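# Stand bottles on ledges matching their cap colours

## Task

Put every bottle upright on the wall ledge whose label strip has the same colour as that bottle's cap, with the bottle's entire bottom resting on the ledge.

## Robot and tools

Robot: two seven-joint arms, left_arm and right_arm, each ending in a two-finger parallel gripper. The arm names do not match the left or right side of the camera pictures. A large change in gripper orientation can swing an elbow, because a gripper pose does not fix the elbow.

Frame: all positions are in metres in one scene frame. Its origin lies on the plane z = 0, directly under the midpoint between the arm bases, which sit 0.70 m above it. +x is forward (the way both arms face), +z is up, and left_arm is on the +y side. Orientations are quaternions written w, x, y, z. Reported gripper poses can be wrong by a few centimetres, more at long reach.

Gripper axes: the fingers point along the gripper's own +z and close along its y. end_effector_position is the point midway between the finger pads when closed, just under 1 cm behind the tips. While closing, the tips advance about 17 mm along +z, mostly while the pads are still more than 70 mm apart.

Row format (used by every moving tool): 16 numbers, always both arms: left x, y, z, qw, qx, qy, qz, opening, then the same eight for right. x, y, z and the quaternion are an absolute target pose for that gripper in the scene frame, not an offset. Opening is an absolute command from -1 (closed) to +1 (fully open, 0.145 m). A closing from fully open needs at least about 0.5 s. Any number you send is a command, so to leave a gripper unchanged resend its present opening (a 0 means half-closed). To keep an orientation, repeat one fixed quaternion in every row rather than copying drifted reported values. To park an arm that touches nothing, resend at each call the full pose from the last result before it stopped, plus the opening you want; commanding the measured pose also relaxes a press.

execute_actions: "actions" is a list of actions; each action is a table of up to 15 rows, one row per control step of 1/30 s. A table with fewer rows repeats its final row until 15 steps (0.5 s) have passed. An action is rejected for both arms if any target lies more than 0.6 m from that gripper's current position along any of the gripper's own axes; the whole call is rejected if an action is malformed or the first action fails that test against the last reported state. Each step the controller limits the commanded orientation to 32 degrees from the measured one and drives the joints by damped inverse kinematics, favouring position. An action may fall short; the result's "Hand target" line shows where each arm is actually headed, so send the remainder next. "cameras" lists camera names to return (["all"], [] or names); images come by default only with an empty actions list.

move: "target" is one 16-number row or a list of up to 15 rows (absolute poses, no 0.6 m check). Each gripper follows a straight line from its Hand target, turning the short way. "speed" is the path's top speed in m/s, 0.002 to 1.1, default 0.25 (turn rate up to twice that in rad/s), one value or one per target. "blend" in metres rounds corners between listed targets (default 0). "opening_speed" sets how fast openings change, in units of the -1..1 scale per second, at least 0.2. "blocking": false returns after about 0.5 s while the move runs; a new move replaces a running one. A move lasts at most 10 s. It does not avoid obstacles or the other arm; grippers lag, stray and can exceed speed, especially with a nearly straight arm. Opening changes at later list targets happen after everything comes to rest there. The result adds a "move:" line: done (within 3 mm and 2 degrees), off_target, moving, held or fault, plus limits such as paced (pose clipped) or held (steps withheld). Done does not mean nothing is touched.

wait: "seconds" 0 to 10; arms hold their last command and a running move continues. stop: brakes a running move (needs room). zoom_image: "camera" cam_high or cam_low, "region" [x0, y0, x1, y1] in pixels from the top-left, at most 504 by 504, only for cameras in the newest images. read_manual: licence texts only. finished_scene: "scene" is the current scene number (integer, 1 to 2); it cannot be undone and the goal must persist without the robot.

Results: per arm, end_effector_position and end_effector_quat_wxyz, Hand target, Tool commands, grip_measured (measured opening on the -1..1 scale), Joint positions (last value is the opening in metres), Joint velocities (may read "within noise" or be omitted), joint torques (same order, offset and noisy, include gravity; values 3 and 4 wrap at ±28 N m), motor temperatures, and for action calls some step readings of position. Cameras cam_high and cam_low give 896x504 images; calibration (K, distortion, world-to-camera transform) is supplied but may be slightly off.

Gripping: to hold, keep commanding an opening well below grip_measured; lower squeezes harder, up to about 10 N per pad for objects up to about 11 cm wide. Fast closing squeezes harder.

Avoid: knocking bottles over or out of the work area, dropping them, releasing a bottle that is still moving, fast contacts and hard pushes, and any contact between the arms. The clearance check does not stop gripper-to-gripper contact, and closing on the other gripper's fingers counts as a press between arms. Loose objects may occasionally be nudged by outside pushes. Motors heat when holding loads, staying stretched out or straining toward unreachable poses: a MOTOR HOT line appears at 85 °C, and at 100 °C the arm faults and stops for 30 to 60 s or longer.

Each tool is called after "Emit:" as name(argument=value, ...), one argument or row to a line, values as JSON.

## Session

Emit:
execute_actions(
  actions=[],
)

Emit:
zoom_image(
  camera="cam_high",
  region=[430, 200, 690, 410],
)

Emit:
zoom_image(
  camera="cam_low",
  region=[330, 130, 610, 390],
)

Scene clock: 0.00 s.
left_arm: end_effector_position=(+0.2239, +0.1828, +0.6144) grip_measured=+1.00 end_effector_quat_wxyz=(-0.319, +0.395, -0.515, +0.691) | right_arm: end_effector_position=(+0.4009, -0.1655, +0.3728) grip_measured=+1.00 end_effector_quat_wxyz=(+0.260, +0.265, +0.837, +0.401)
Joint positions: left_arm=[-1.106 0.942 0.535 2.339 -0.48 -0.199 -0.367 0.145] | right_arm=[0.583 0.619 -0.841 0.925 -1.182 -0.496 -0.047 0.145]
Joint velocities: within noise
Joint torques (N m): no reading
Motor temperatures (°C): left_arm=[20 21 22 20 21 23 21] | right_arm=[20 23 21 19 20 19 21]
Hand target: left_arm +0.2239, +0.1828, +0.6144; -0.319, +0.395, -0.515, +0.691 | right_arm +0.4009, -0.1655, +0.3728; +0.260, +0.265, +0.837, +0.401
Tool commands: left_gripper/opening=+1.0 right_gripper/opening=+1.0

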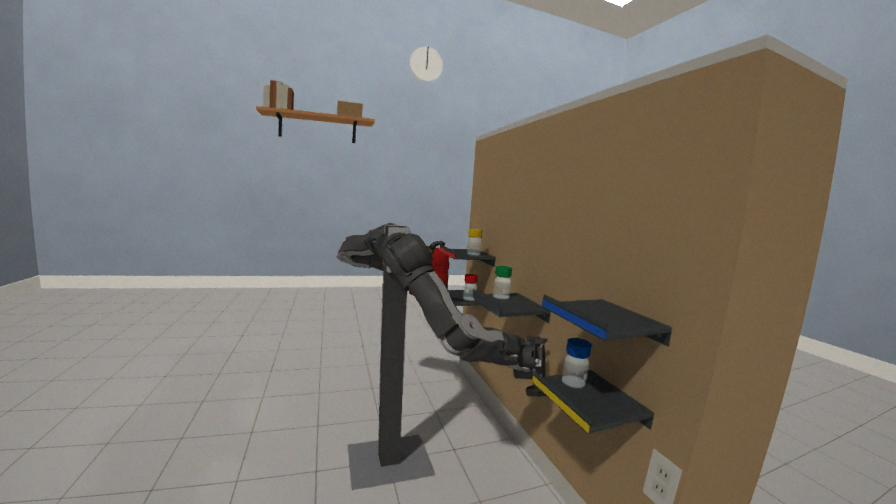

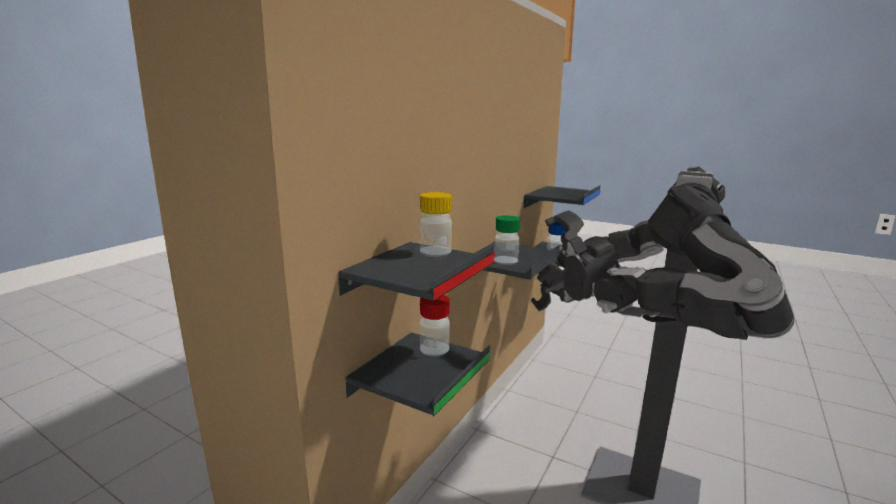

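Scaled by 1.938 from the camera's 896x504 image, which has a finer 1280x720 frame.

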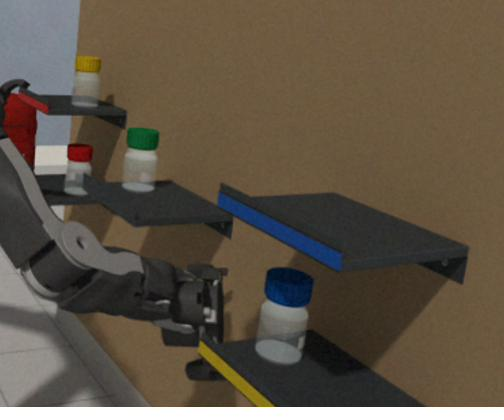

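Scaled by 1.800 from the camera's 896x504 image, which has a finer 1280x720 frame.

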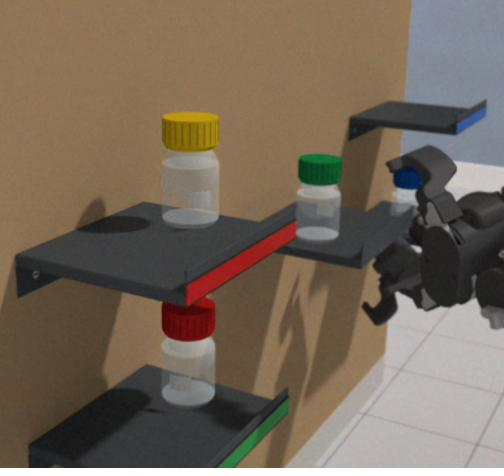

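Emit:
move(
  target=[
    [0.25,0.19,0.66,0.1228,0.6963,-0.1228,0.6963,0.4,0.28,-0.2,0.42,0,0.7071,0,0.7071,0.4],
    [0.29,0.10,0.65,0.1228,0.6963,-0.1228,0.6963,0.4,0.235,-0.28,0.51,0.12,0.697,-0.12,0.697,0.4],
    [0.304,0.059,0.612,0.1228,0.6963,-0.1228,0.6963,0.4,0.285,-0.318,0.51,0.12,0.697,-0.12,0.697,0.4],
  ],
  speed=0.2,
  cameras=["all"],
)

Emit:
zoom_image(
  camera="cam_high",
  region=[430, 200, 690, 420],
)

Emit:
zoom_image(
  camera="cam_low",
  region=[420, 170, 640, 320],
)

Scene clock: 59.43 s.
left_arm: end_effector_position=(+0.3029, +0.0610, +0.6135) grip_measured=+0.40 end_effector_quat_wxyz=(+0.245, +0.721, -0.266, +0.591) | right_arm: end_effector_position=(+0.2846, -0.3189, +0.5115) grip_measured=+0.40 end_effector_quat_wxyz=(+0.122, +0.695, -0.121, +0.699)
Joint positions: left_arm=[-1.407 2.011 1.066 2.222 1.506 -0.167 -0.333 0.105] | right_arm=[-0.432 0.418 0.269 1.905 0.484 -0.021 -0.25 0.105]
Joint torques (N m): left_arm=[5.29 0.73 3.11 0.64 0.01 -0.51 0.25] | right_arm=[1.46 3.73 1.44 3.51 0.05 -0.34 0.11]
Hand target: left_arm +0.3028, +0.0609, +0.6127; +0.246, +0.722, -0.267, +0.590 | right_arm +0.2850, -0.3180, +0.5100; +0.120, +0.697, -0.120, +0.697
Off the commanded pose: left_arm 0.003 m, 25 deg | right_arm 0.002 m, 0 deg.
joint read past its limit (left arm) — joint 2 (shoulder roll), upper limit.
joint sent to its limit (left arm) — joint 1 (shoulder pitch), lower limit; joint 2 (shoulder roll), upper limit. The joint targets are off in orientation, not in position.
move: off_target (left_arm)

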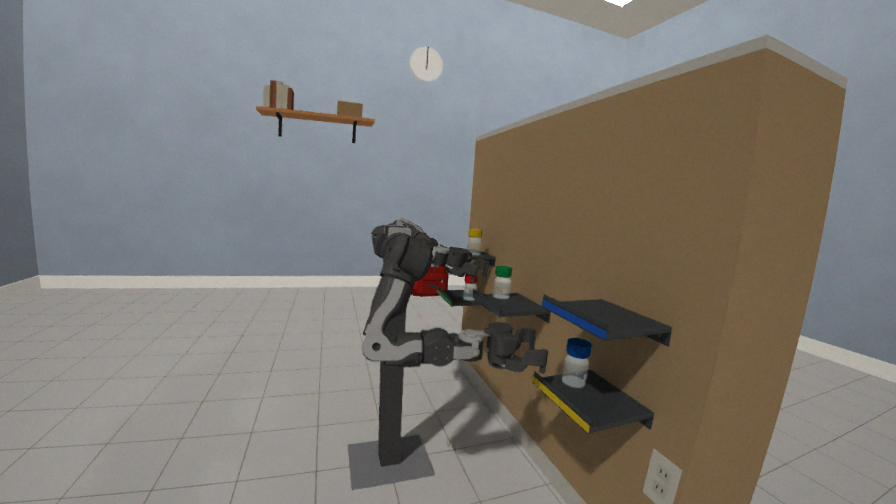

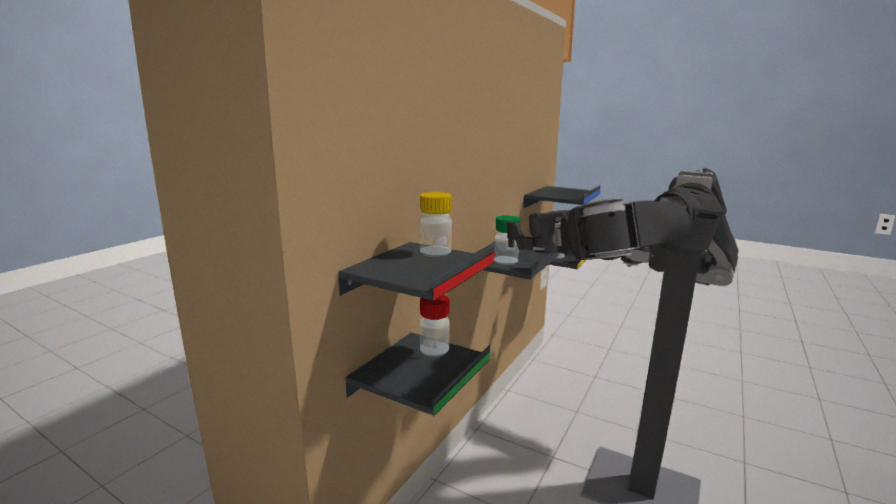

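Scaled by 1.938 from the camera's 896x504 image, which has a finer 1280x720 frame.

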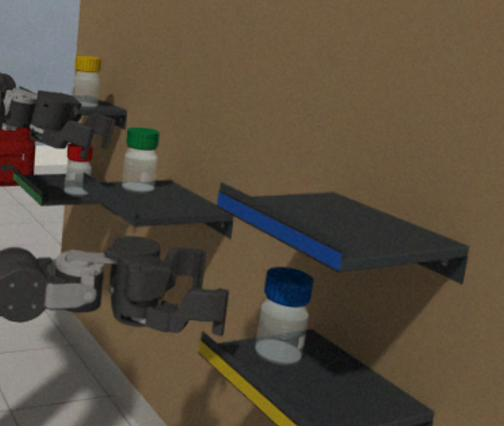

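Scaled by 2.291 from the camera's 896x504 image, which has a finer 1280x720 frame.

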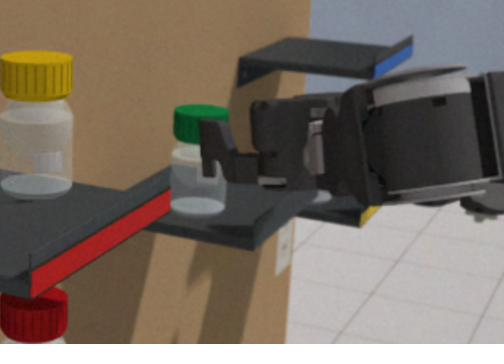

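Emit:
move(
  target=[
    [0.275,0.17,0.62,0.1228,0.6963,-0.1228,0.6963,0,0.37,-0.349,0.495,0.12,0.697,-0.12,0.697,0.4],
    [0.215,0.26,0.40,0,0.924,0,0.383,0,0.37,-0.349,0.495,0.12,0.697,-0.12,0.697,-0.5],
    [0.18,0.45,0.42,0,0.924,0,0.383,0,0.37,-0.349,0.522,0.12,0.697,-0.12,0.697,-0.5],
  ],
  speed=[0.12,0.25,0.25],
  opening_speed=1,
  cameras=["all"],
)

Scene clock: 89.63 s.
left_arm: end_effector_position=(+0.1816, +0.4511, +0.4219) grip_measured=+0.00 end_effector_quat_wxyz=(-0.030, +0.932, -0.038, +0.358) | right_arm: end_effector_position=(+0.3701, -0.3468, +0.5173) grip_measured=-0.24 end_effector_quat_wxyz=(+0.117, +0.702, -0.118, +0.692)
Joint positions: left_arm=[0.435 1.717 -1.564 1.362 1.585 -0.304 0.315 0.076] | right_arm=[0.015 0.507 0.162 1.546 0.5 0.085 -0.18 0.058]
Joint torques (N m): left_arm=[1.62 7.87 0.85 -1.29 0.26 -0.33 0.25] | right_arm=[4.39 5.18 3.59 4.75 -0.02 -0.57 -0.12]
Hand target: left_arm +0.1802, +0.4499, +0.4201; -0.027, +0.934, -0.038, +0.355 | right_arm +0.3700, -0.3489, +0.5220; +0.120, +0.697, -0.120, +0.697
Off the commanded pose: left_arm 0.003 m, 6 deg | right_arm 0.005 m, 1 deg.
joint sent to its limit (left arm) — joint 3 (upper arm roll), lower limit; joint 5 (forearm roll), upper limit. The joint targets are off in orientation, not in position.
move: off_target (left_arm, right_arm)

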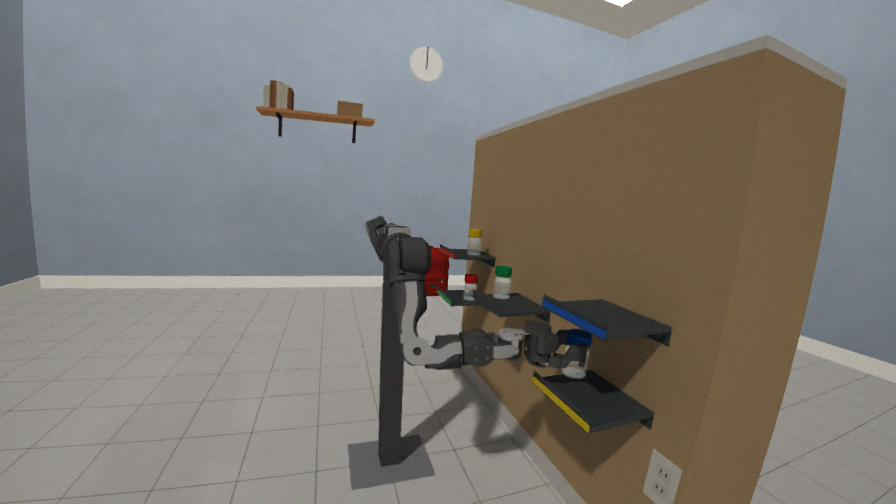

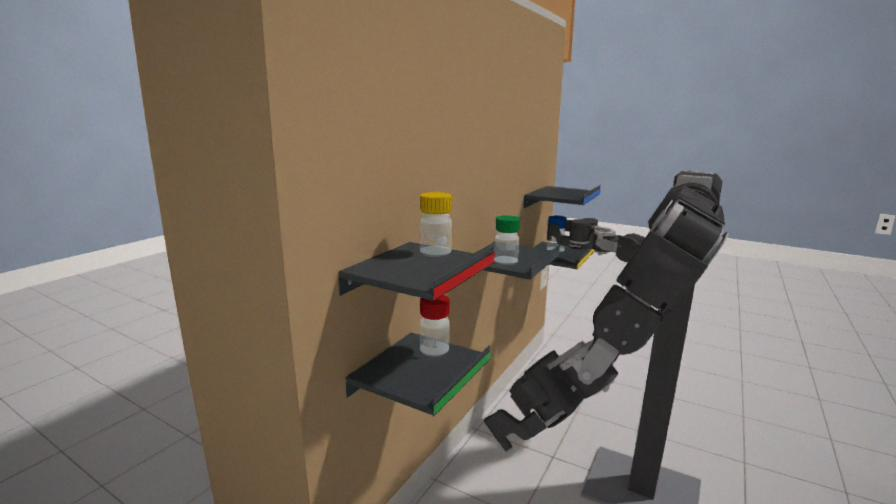

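Emit:
move(
  target=[
    [0.2,0.36,0.34,0,0.924,0,0.383,-0.4,0.37,-0.349,0.527,0.12,0.697,-0.12,0.697,-0.5],
    [0.27,0.25,0.33,0,0.85,0,0.527,-0.4,0.235,-0.30,0.535,0.12,0.697,-0.12,0.697,-0.5],
    [0.36,0.2,0.45,0,0.707,0,0.707,-0.4,0.225,-0.36,0.62,0,0.707,0,0.707,-0.5],
    [0.34,0.19,0.61,0.0923,0.701,-0.0923,0.701,-0.4,0.235,-0.39,0.735,-0.0617,0.7044,0.0617,0.7044,-0.5],
    [0.31,0.09,0.625,0.1228,0.6963,-0.1228,0.6963,-0.4,0.29,-0.40,0.732,-0.0617,0.7044,0.0617,0.7044,-0.5],
    [0.304,0.06,0.615,0.1228,0.6963,-0.1228,0.6963,-0.4,0.352,-0.408,0.728,-0.0617,0.7044,0.0617,0.7044,-0.5],
  ],
  speed=0.19,
  blend=[0.01,0.01,0.01,0.01,0.01,0],
  cameras=["all"],
)

Emit:
zoom_image(
  camera="cam_high",
  region=[430, 200, 690, 420],
)

Emit:
zoom_image(
  camera="cam_low",
  region=[420, 170, 640, 320],
)

Scene clock: 117.23 s.
left_arm: end_effector_position=(+0.3033, +0.0584, +0.6178) grip_measured=-0.40 end_effector_quat_wxyz=(+0.128, +0.693, -0.123, +0.698) | right_arm: end_effector_position=(+0.3521, -0.4081, +0.7266) grip_measured=-0.24 end_effector_quat_wxyz=(-0.061, +0.708, +0.062, +0.701)
Joint positions: left_arm=[0.973 0.915 -1.454 2.318 1.056 -0.03 -1.03 0.046] | right_arm=[-0.923 1.506 1.127 1.332 1.478 0.198 0.478 0.058]
Joint torques (N m): left_arm=[5.02 1.46 1.66 1.99 -0.37 -0.3 -0.04] | right_arm=[3.23 5.31 4.31 0.62 0.59 -0.69 0.04]
Hand target: left_arm +0.3039, +0.0600, +0.6149; +0.123, +0.696, -0.123, +0.696 | right_arm +0.3520, -0.4079, +0.7280; -0.062, +0.704, +0.062, +0.704
Off the commanded pose: left_arm 0.003 m, 1 deg | right_arm 0.001 m, 1 deg.
move: done

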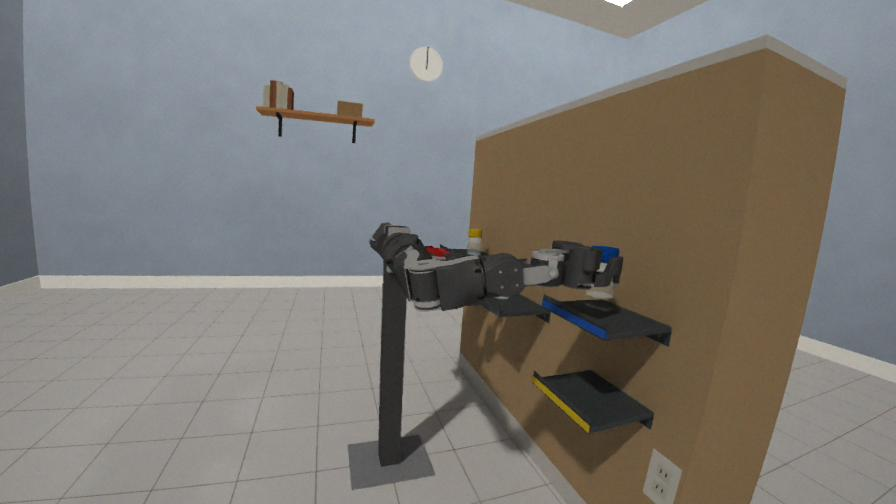

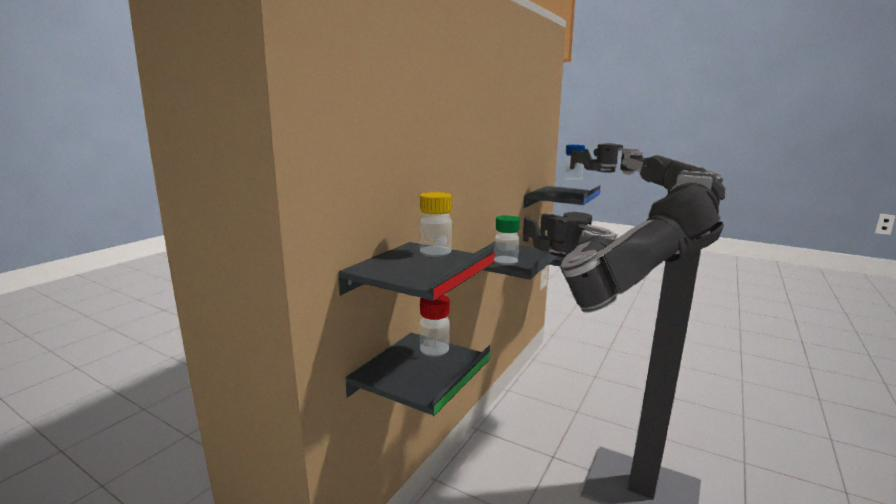

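Scaled by 1.938 from the camera's 896x504 image, which has a finer 1280x720 frame.

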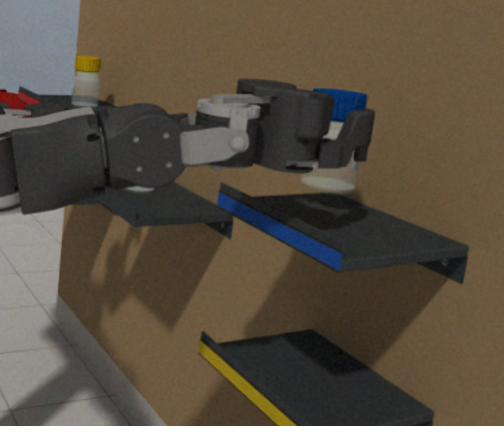

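Scaled by 2.291 from the camera's 896x504 image, which has a finer 1280x720 frame.

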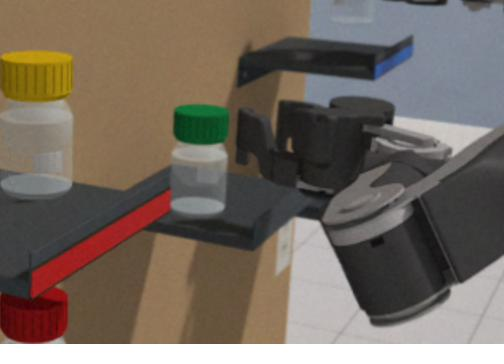

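Emit:
move(
  target=[
    [0.308,0.0585,0.612,0.1228,0.6963,-0.1228,0.6963,0.4,0.352,-0.408,0.692,-0.0617,0.7044,0.0617,0.7044,-0.5],
    [0.368,0.036,0.592,0.1228,0.6963,-0.1228,0.6963,0.4,0.352,-0.408,0.675,-0.0617,0.7044,0.0617,0.7044,-0.5],
    [0.368,0.036,0.592,0.1228,0.6963,-0.1228,0.6963,-0.5,0.352,-0.408,0.675,-0.0617,0.7044,0.0617,0.7044,-0.5],
    [0.368,0.036,0.63,0.1228,0.6963,-0.1228,0.6963,-0.5,0.352,-0.408,0.675,-0.0617,0.7044,0.0617,0.7044,-0.5],
  ],
  speed=[0.08,0.12,0.1,0.12],
  opening_speed=1,
  cameras=["all"],
)

Emit:
zoom_image(
  camera="cam_high",
  region=[430, 200, 690, 420],
)

Emit:
zoom_image(
  camera="cam_low",
  region=[420, 130, 640, 320],
)

Scene clock: 139.77 s.
left_arm: end_effector_position=(+0.3679, +0.0350, +0.6289) grip_measured=-0.25 end_effector_quat_wxyz=(+0.124, +0.698, -0.125, +0.694) | right_arm: end_effector_position=(+0.3519, -0.4077, +0.6854) grip_measured=-0.24 end_effector_quat_wxyz=(-0.063, +0.689, +0.062, +0.719)
Joint positions: left_arm=[1.122 0.714 -1.401 2.013 1.216 0.028 -0.911 0.057] | right_arm=[-1.065 1.492 1.03 1.339 1.559 -0.083 0.477 0.058]
Joint torques (N m): left_arm=[7.79 0.83 3.18 2.41 -0.41 -0.53 -0.06] | right_arm=[1.17 4.6 2.99 0.44 0.05 0.26 -0.11]
Hand target: left_arm +0.3680, +0.0360, +0.6300; +0.123, +0.696, -0.123, +0.696 | right_arm +0.3518, -0.4080, +0.6751; -0.062, +0.704, +0.062, +0.704
Off the commanded pose: left_arm 0.001 m, 0 deg | right_arm 0.010 m, 2 deg.
move: off_target (right_arm)

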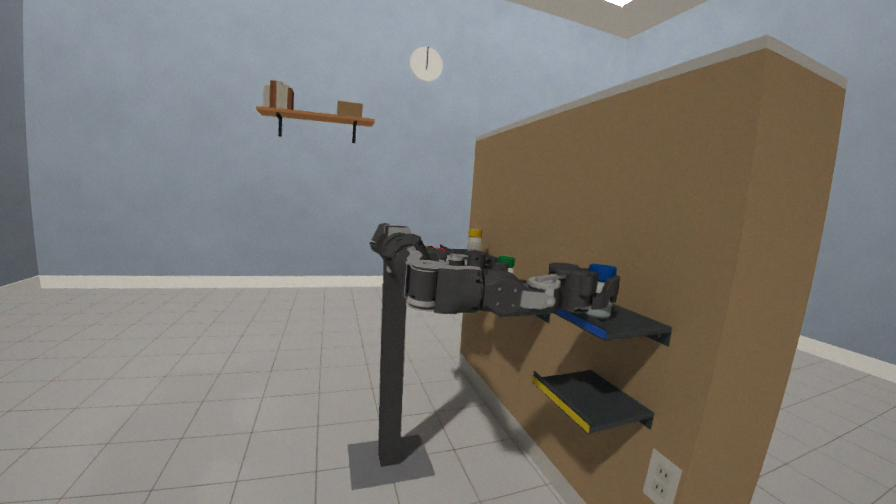

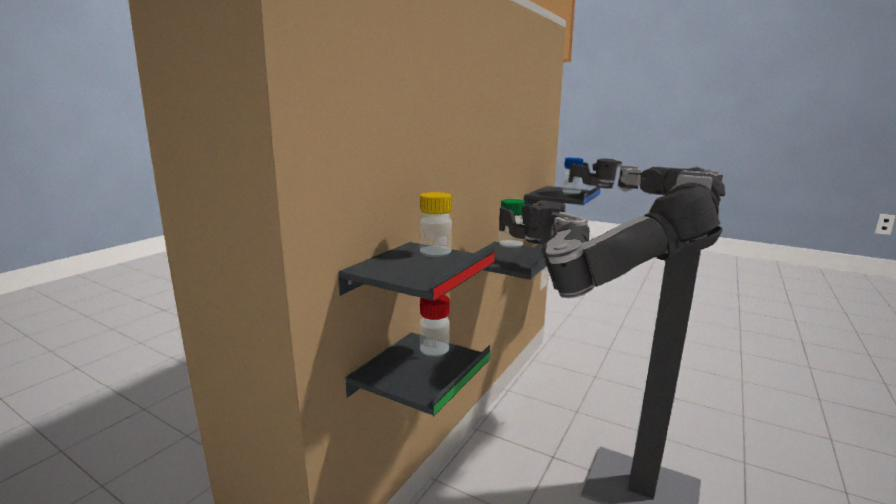

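Scaled by 1.938 from the camera's 896x504 image, which has a finer 1280x720 frame.

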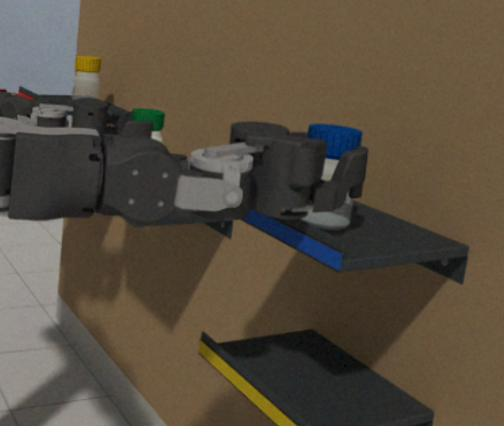

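Scaled by 2.291 from the camera's 896x504 image, which has a finer 1280x720 frame.

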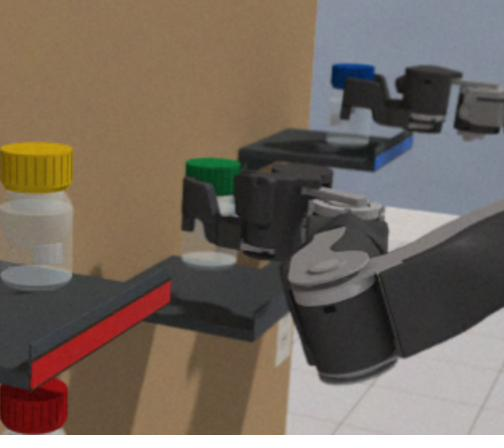

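Emit:
move(
  target=[
    [0.35,0.045,0.645,0.1228,0.6963,-0.1228,0.6963,-0.5,0.352,-0.408,0.685,-0.0617,0.7044,0.0617,0.7044,-0.5],
    [0.31,0.1,0.645,0.0923,0.701,-0.0923,0.701,-0.5,0.352,-0.408,0.685,-0.0617,0.7044,0.0617,0.7044,0.3],
    [0.31,0.195,0.6,0,0.7071,0,0.7071,-0.5,0.252,-0.425,0.70,-0.0617,0.7044,0.0617,0.7044,0.3],
    [0.25,0.27,0.535,-0.151,0.691,0.151,0.691,-0.5,0.24,-0.37,0.68,-0.0617,0.7044,0.0617,0.7044,0.3],
    [0.235,0.37,0.527,-0.12,0.697,0.12,0.697,-0.5,0.25,-0.27,0.62,-0.0617,0.7044,0.0617,0.7044,0.3],
    [0.325,0.432,0.525,-0.12,0.697,0.12,0.697,-0.5,0.28,-0.2,0.6,-0.0923,0.701,0.0923,0.701,0.3],
  ],
  speed=0.15,
  opening_speed=1,
  blend=[0,0,0.01,0.01,0.01,0],
  cameras=["all"],
)

Emit:
zoom_image(
  camera="cam_high",
  region=[430, 200, 690, 420],
)

Emit:
zoom_image(
  camera="cam_low",
  region=[330, 230, 610, 420],
)

Scene clock: 171.70 s.
left_arm: end_effector_position=(+0.3236, +0.4324, +0.5222) grip_measured=-0.25 end_effector_quat_wxyz=(-0.122, +0.701, +0.119, +0.693) | right_arm: end_effector_position=(+0.2797, -0.1992, +0.6016) grip_measured=+0.30 end_effector_quat_wxyz=(-0.095, +0.699, +0.093, +0.703)
Joint positions: left_arm=[0.713 1.451 -1.498 1.426 1.584 -0.773 -0.309 0.057] | right_arm=[-0.641 0.998 0.281 2.296 0.95 -0.008 -0.195 0.098]
Joint torques (N m): left_arm=[5.02 6.03 3.44 0.13 0.07 -0.8 0.19] | right_arm=[1.41 3.86 2.21 2.3 -0.05 -0.32 -0.16]
Hand target: left_arm +0.3249, +0.4320, +0.5250; -0.120, +0.697, +0.120, +0.697 | right_arm +0.2800, -0.2000, +0.6000; -0.092, +0.701, +0.092, +0.701
Off the commanded pose: left_arm 0.003 m, 1 deg | right_arm 0.002 m, 0 deg.
joint sent to its limit (left arm) — joint 5 (forearm roll), upper limit. The joint targets still meet the commanded pose.
move: done

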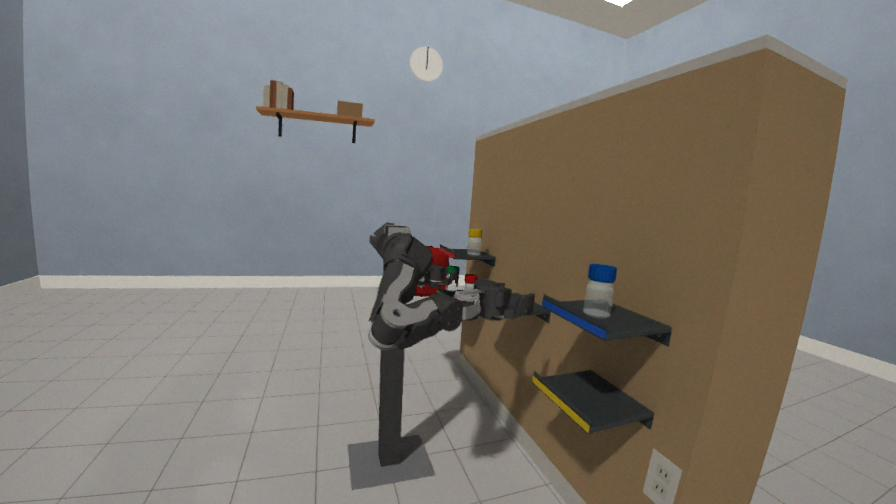

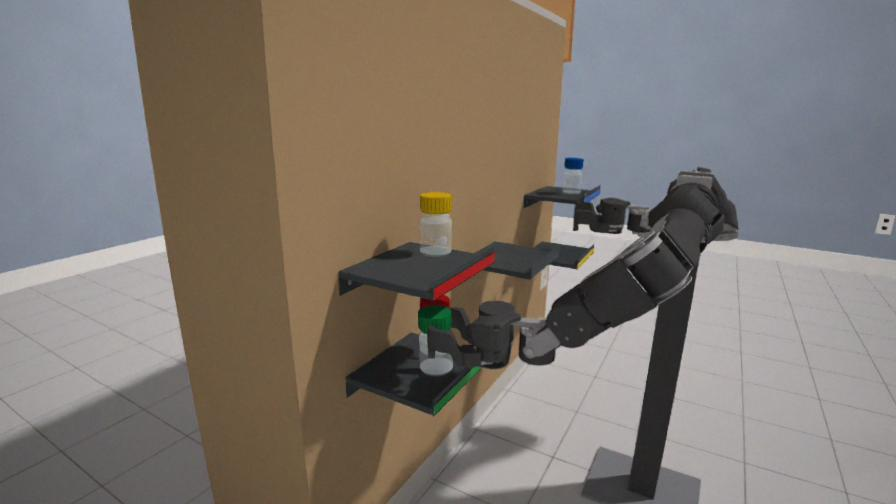

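Scaled by 1.938 from the camera's 896x504 image, which has a finer 1280x720 frame.

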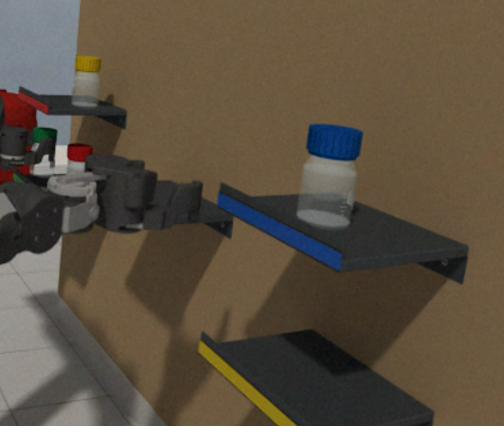

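Scaled by 1.800 from the camera's 896x504 image, which has a finer 1280x720 frame.

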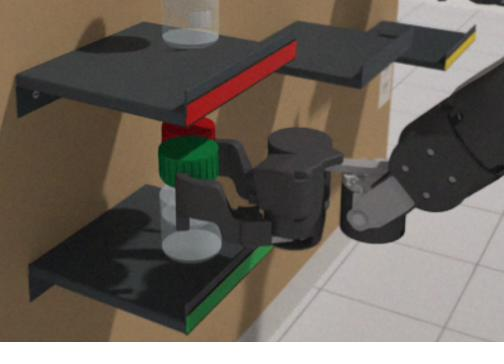

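Emit:
move(
  target=[
    [0.325,0.432,0.487,-0.12,0.697,0.12,0.697,-0.5,0.28,-0.2,0.6,-0.0923,0.701,0.0923,0.701,0.3],
    [0.325,0.433,0.4935,-0.12,0.697,0.12,0.697,-0.5,0.28,-0.2,0.6,-0.0923,0.701,0.0923,0.701,0.3],
    [0.325,0.433,0.4935,-0.12,0.697,0.12,0.697,0.1,0.28,-0.2,0.6,-0.0923,0.701,0.0923,0.701,0.3],
    [0.24,0.402,0.503,-0.12,0.697,0.12,0.697,0.1,0.28,-0.2,0.6,-0.0923,0.701,0.0923,0.701,0.3],
    [0.24,0.325,0.505,-0.12,0.697,0.12,0.697,0.1,0.28,-0.2,0.6,-0.0923,0.701,0.0923,0.701,0.3],
    [0.295,0.307,0.503,-0.12,0.697,0.12,0.697,0.35,0.28,-0.2,0.6,-0.0923,0.701,0.0923,0.701,0.3],
  ],
  speed=[0.05,0.05,0.1,0.12,0.15,0.15],
  opening_speed=1,
  cameras=["all"],
)

Emit:
zoom_image(
  camera="cam_high",
  region=[410, 240, 530, 330],
)

Emit:
zoom_image(
  camera="cam_low",
  region=[330, 250, 530, 420],
)

Scene clock: 191.20 s.
left_arm: end_effector_position=(+0.2957, +0.3063, +0.5060) grip_measured=+0.35 end_effector_quat_wxyz=(-0.118, +0.694, +0.120, +0.701) | right_arm: end_effector_position=(+0.2797, -0.1992, +0.6016) grip_measured=+0.30 end_effector_quat_wxyz=(-0.095, +0.699, +0.093, +0.703)
Joint positions: left_arm=[-0.337 1.001 -0.295 1.874 0.793 -0.39 -0.786 0.101] | right_arm=[-0.641 0.998 0.281 2.296 0.949 -0.008 -0.195 0.098]
Joint torques (N m): left_arm=[2.65 4.65 1.65 2.71 -0.18 -0.4 0.09] | right_arm=[1.38 3.94 2.22 2.36 -0.02 -0.34 -0.15]
Hand target: left_arm +0.2950, +0.3070, +0.5031; -0.120, +0.697, +0.120, +0.697 | right_arm +0.2800, -0.2000, +0.6000; -0.092, +0.701, +0.092, +0.701
Off the commanded pose: left_arm 0.003 m, 1 deg | right_arm 0.002 m, 0 deg.
move: done; target 3's new opening was sent with left_arm's hand 0.009 m and 2 deg from that target

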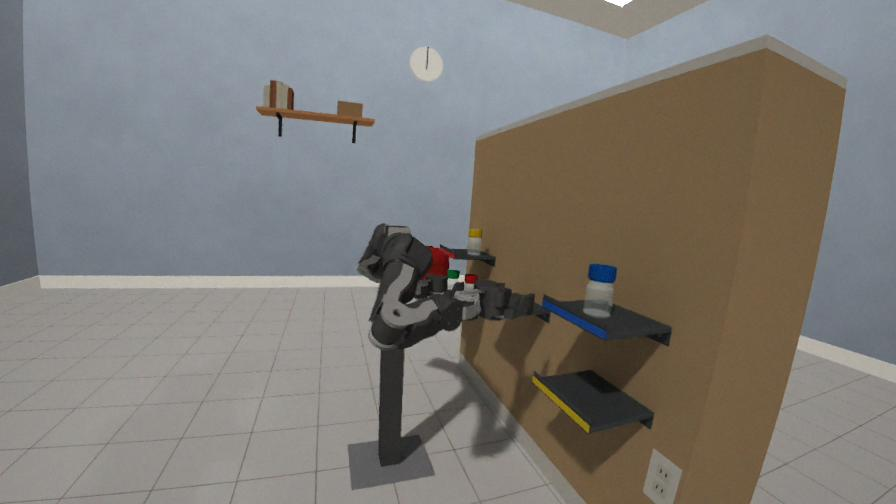

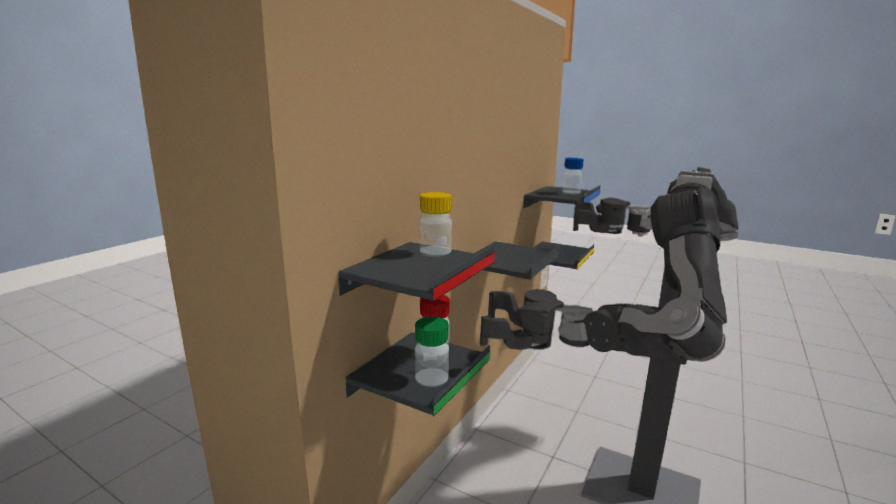

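Scaled by 4.200 from the camera's 896x504 image, which has a finer 1280x720 frame.

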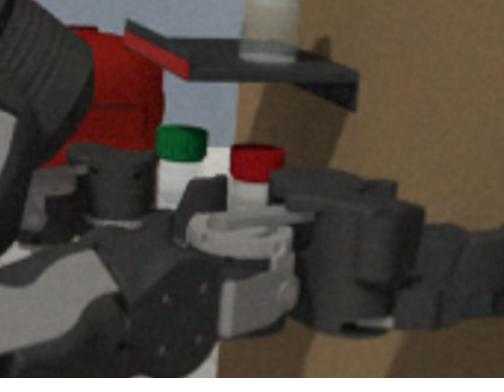

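Scaled by 2.520 from the camera's 896x504 image, which has a finer 1280x720 frame.

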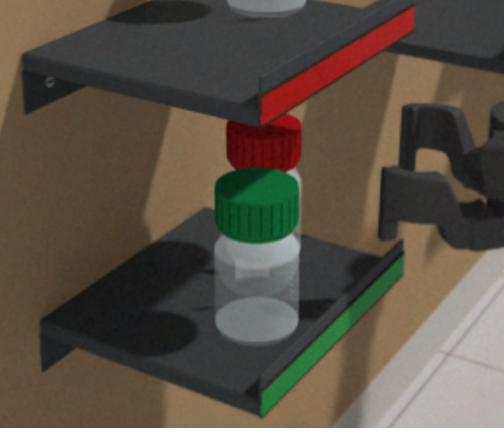

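Emit:
move(
  target=[
    [0.379,0.338,0.497,-0.12,0.697,0.12,0.697,0.35,0.28,-0.2,0.6,-0.0923,0.701,0.0923,0.701,0.3],
    [0.379,0.338,0.497,-0.12,0.697,0.12,0.697,-0.5,0.28,-0.2,0.6,-0.0923,0.701,0.0923,0.701,0.3],
    [0.379,0.338,0.526,-0.12,0.697,0.12,0.697,-0.5,0.28,-0.2,0.6,-0.0923,0.701,0.0923,0.701,0.3],
  ],
  speed=0.1,
  opening_speed=1,
  cameras=["all"],
)

Emit:
zoom_image(
  camera="cam_high",
  region=[410, 240, 530, 330],
)

Emit:
zoom_image(
  camera="cam_low",
  region=[330, 250, 530, 420],
)

Scene clock: 213.10 s.
left_arm: end_effector_position=(+0.3790, +0.3372, +0.5235) grip_measured=-0.26 end_effector_quat_wxyz=(-0.119, +0.700, +0.118, +0.694) | right_arm: end_effector_position=(+0.2797, -0.1992, +0.6016) grip_measured=+0.30 end_effector_quat_wxyz=(-0.095, +0.699, +0.093, +0.703)
Joint positions: left_arm=[0.155 0.953 -0.436 1.552 0.953 -0.205 -0.573 0.056] | right_arm=[-0.641 0.998 0.281 2.296 0.949 -0.008 -0.195 0.098]
Joint torques (N m): left_arm=[5.84 5.87 3.34 3.86 -0.22 -0.72 -0.04] | right_arm=[1.41 3.92 2.15 2.3 -0.06 -0.36 -0.16]
Hand target: left_arm +0.3790, +0.3381, +0.5261; -0.120, +0.697, +0.120, +0.697 | right_arm +0.2800, -0.2000, +0.6000; -0.092, +0.701, +0.092, +0.701
Off the commanded pose: left_arm 0.003 m, 1 deg | right_arm 0.002 m, 0 deg.
move: done; target 2's new opening was sent with left_arm's hand 0.004 m and 1 deg from that target

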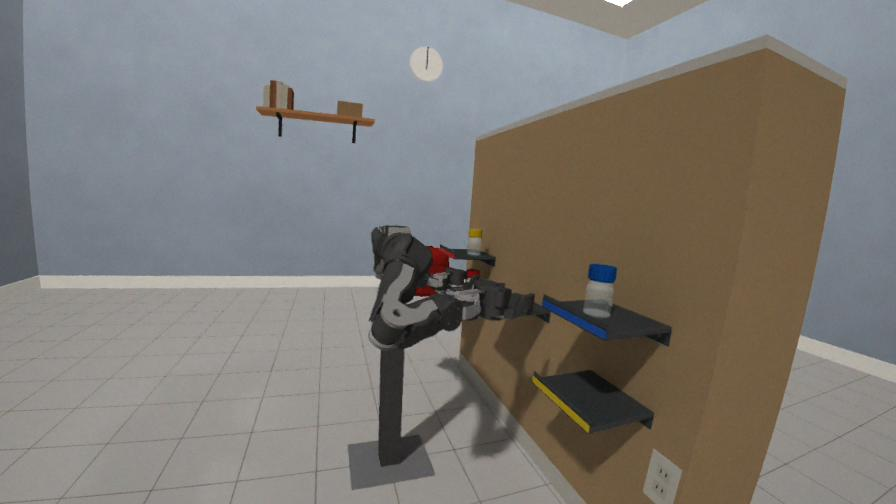

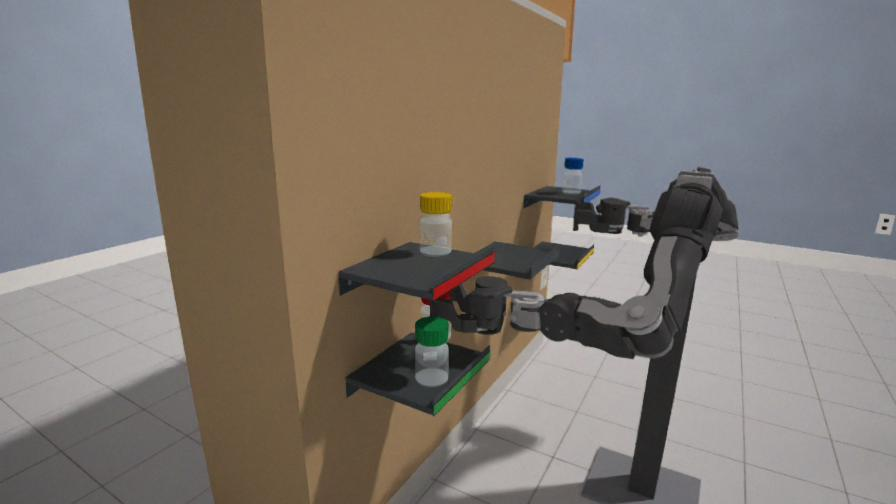

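Scaled by 4.200 from the camera's 896x504 image, which has a finer 1280x720 frame.

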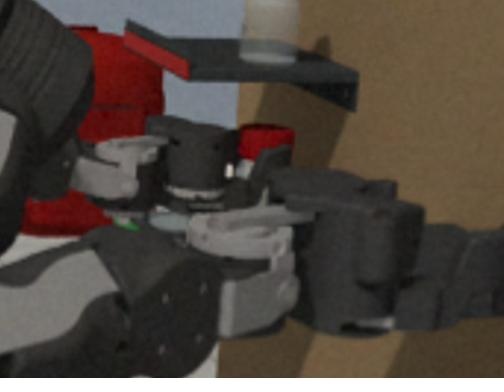

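Scaled by 2.520 from the camera's 896x504 image, which has a finer 1280x720 frame.

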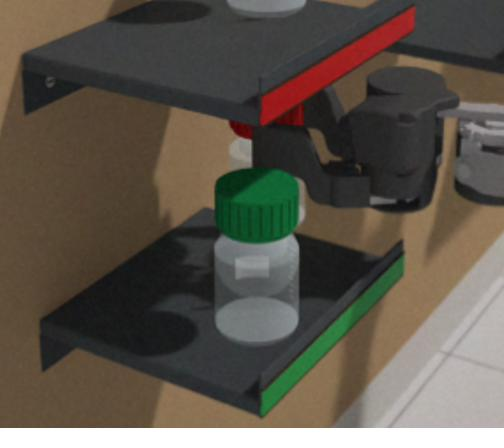

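Emit:
move(
  target=[
    [0.24,0.288,0.535,-0.12,0.697,0.12,0.697,-0.5,0.28,-0.2,0.6,-0.0923,0.701,0.0923,0.701,0.3],
    [0.222,0.34,0.62,0,0.7071,0,0.7071,-0.5,0.28,-0.2,0.6,-0.0923,0.701,0.0923,0.701,0.3],
    [0.235,0.41,0.735,0.0617,0.7044,-0.0617,0.7044,-0.5,0.28,-0.2,0.6,-0.0923,0.701,0.0923,0.701,0.3],
    [0.28,0.435,0.735,0.0617,0.7044,-0.0617,0.7044,-0.5,0.28,-0.2,0.6,-0.0923,0.701,0.0923,0.701,0.3],
    [0.335,0.44,0.732,0.0617,0.7044,-0.0617,0.7044,-0.5,0.28,-0.2,0.6,-0.0923,0.701,0.0923,0.701,0.3],
  ],
  speed=0.16,
  blend=0.01,
  cameras=["all"],
)

Emit:
zoom_image(
  camera="cam_low",
  region=[330, 120, 550, 310],
)

Scene clock: 231.53 s.
left_arm: end_effector_position=(+0.3353, +0.4393, +0.7310) grip_measured=-0.26 end_effector_quat_wxyz=(+0.062, +0.708, -0.063, +0.701) | right_arm: end_effector_position=(+0.2797, -0.1992, +0.6016) grip_measured=+0.30 end_effector_quat_wxyz=(-0.095, +0.699, +0.093, +0.703)
Joint positions: left_arm=[-1.167 1.498 1.392 1.187 1.453 0.204 0.644 0.056] | right_arm=[-0.641 0.998 0.281 2.296 0.949 -0.008 -0.195 0.098]
Joint torques (N m): left_arm=[3.97 3.68 2.99 0.64 0.63 -0.78 0.04] | right_arm=[1.36 4 2.14 2.26 -0.05 -0.37 -0.14]
Hand target: left_arm +0.3350, +0.4401, +0.7319; +0.062, +0.705, -0.062, +0.704 | right_arm +0.2800, -0.2000, +0.6000; -0.092, +0.701, +0.092, +0.701
Off the commanded pose: left_arm 0.001 m, 1 deg | right_arm 0.002 m, 0 deg.
move: done

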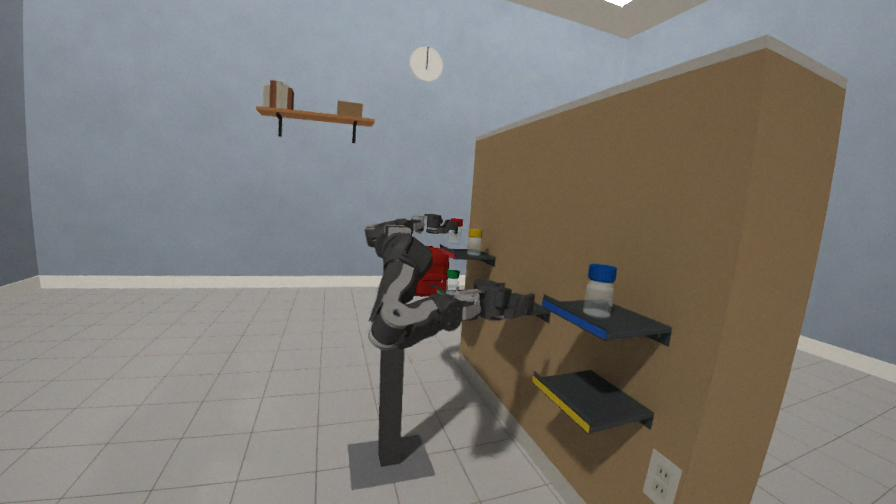

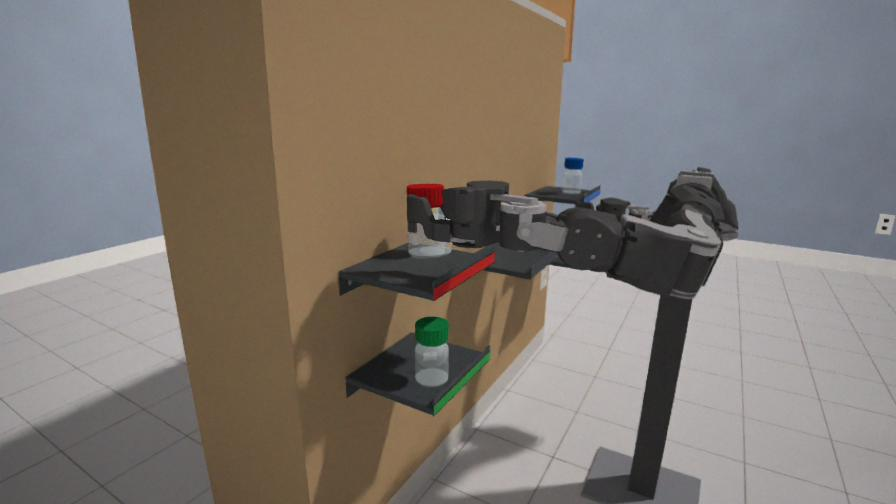

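Scaled by 2.291 from the camera's 896x504 image, which has a finer 1280x720 frame.

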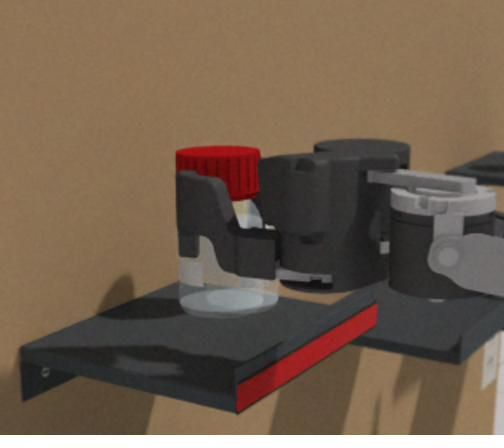

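Emit:
move(
  target=[
    [0.338,0.436,0.70,0.0617,0.7044,-0.0617,0.7044,-0.5,0.28,-0.2,0.6,-0.0923,0.701,0.0923,0.701,0.3],
    [0.338,0.436,0.684,0.0617,0.7044,-0.0617,0.7044,-0.5,0.28,-0.2,0.6,-0.0923,0.701,0.0923,0.701,0.3],
    [0.338,0.436,0.691,0.0617,0.7044,-0.0617,0.7044,-0.5,0.28,-0.2,0.6,-0.0923,0.701,0.0923,0.701,0.3],
    [0.338,0.436,0.691,0.0617,0.7044,-0.0617,0.7044,0.2,0.28,-0.2,0.6,-0.0923,0.701,0.0923,0.701,0.3],
    [0.25,0.45,0.705,0.0617,0.7044,-0.0617,0.7044,0.2,0.28,-0.2,0.6,-0.0923,0.701,0.0923,0.701,0.3],
    [0.24,0.41,0.715,0,0.7071,0,0.7071,0.2,0.28,-0.2,0.6,-0.0923,0.701,0.0923,0.701,0.3],
    [0.25,0.325,0.71,-0.0617,0.7044,0.0617,0.7044,0.2,0.28,-0.2,0.6,-0.0923,0.701,0.0923,0.701,0.3],
  ],
  speed=[0.08,0.05,0.05,0.1,0.13,0.16,0.16],
  blend=[0,0,0,0,0.01,0.01,0],
  opening_speed=1,
  cameras=["all"],
)

Emit:
zoom_image(
  camera="cam_low",
  region=[330, 150, 550, 310],
)

Emit:
zoom_image(
  camera="cam_high",
  region=[410, 200, 530, 290],
)

Scene clock: 270.00 s.
left_arm: end_effector_position=(+0.2502, +0.3244, +0.7110) grip_measured=+0.20 end_effector_quat_wxyz=(-0.062, +0.704, +0.059, +0.705) | right_arm: end_effector_position=(+0.2797, -0.1992, +0.6016) grip_measured=+0.30 end_effector_quat_wxyz=(-0.095, +0.699, +0.093, +0.703)
Joint positions: left_arm=[-1.241 0.978 1.47 2.344 1.556 0.25 -0.358 0.09] | right_arm=[-0.641 0.998 0.281 2.296 0.949 -0.008 -0.195 0.098]
Joint torques (N m): left_arm=[0.36 1.86 1.85 0.59 0.01 -0.68 -0.05] | right_arm=[1.44 3.84 2.1 2.32 -0.06 -0.36 -0.13]
Hand target: left_arm +0.2500, +0.3250, +0.7100; -0.062, +0.704, +0.062, +0.704 | right_arm +0.2800, -0.2000, +0.6000; -0.092, +0.701, +0.092, +0.701
Off the commanded pose: left_arm 0.001 m, 0 deg | right_arm 0.002 m, 0 deg.
move: done; target 4's new opening was sent with left_arm's hand 0.006 m and 1 deg from that target

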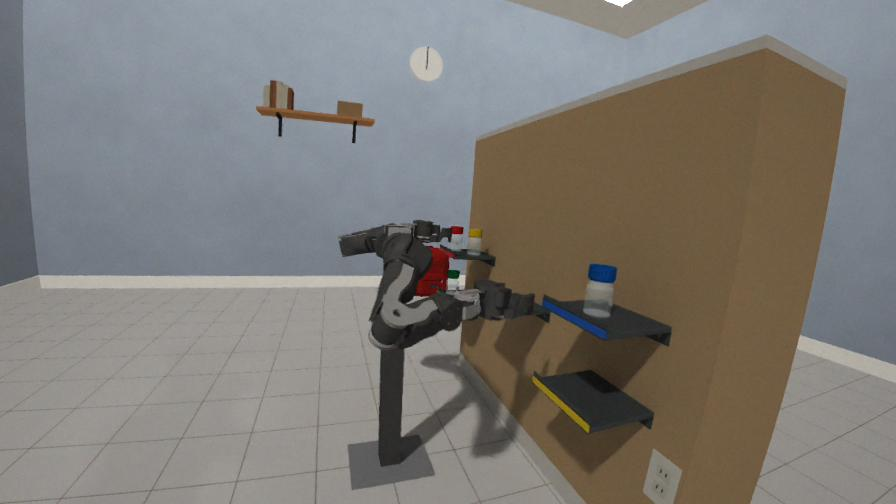

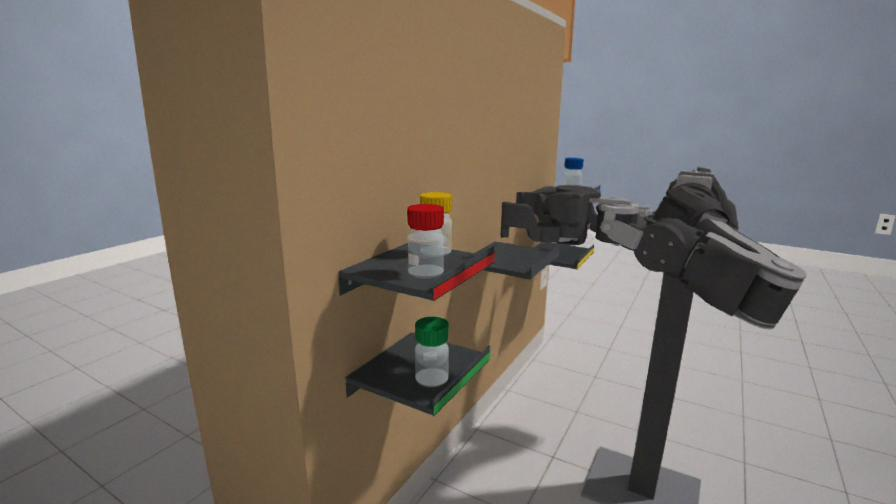

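Scaled by 2.291 from the camera's 896x504 image, which has a finer 1280x720 frame.

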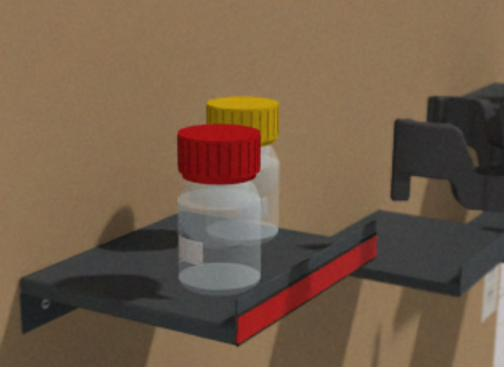

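Scaled by 4.200 from the camera's 896x504 image, which has a finer 1280x720 frame.

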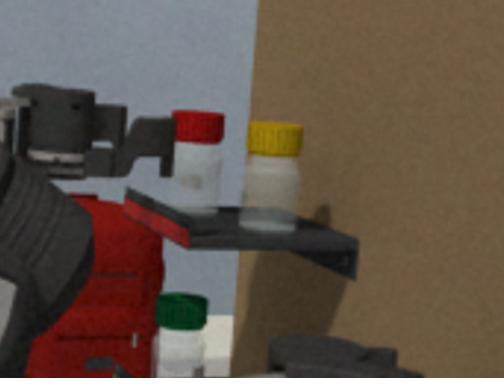

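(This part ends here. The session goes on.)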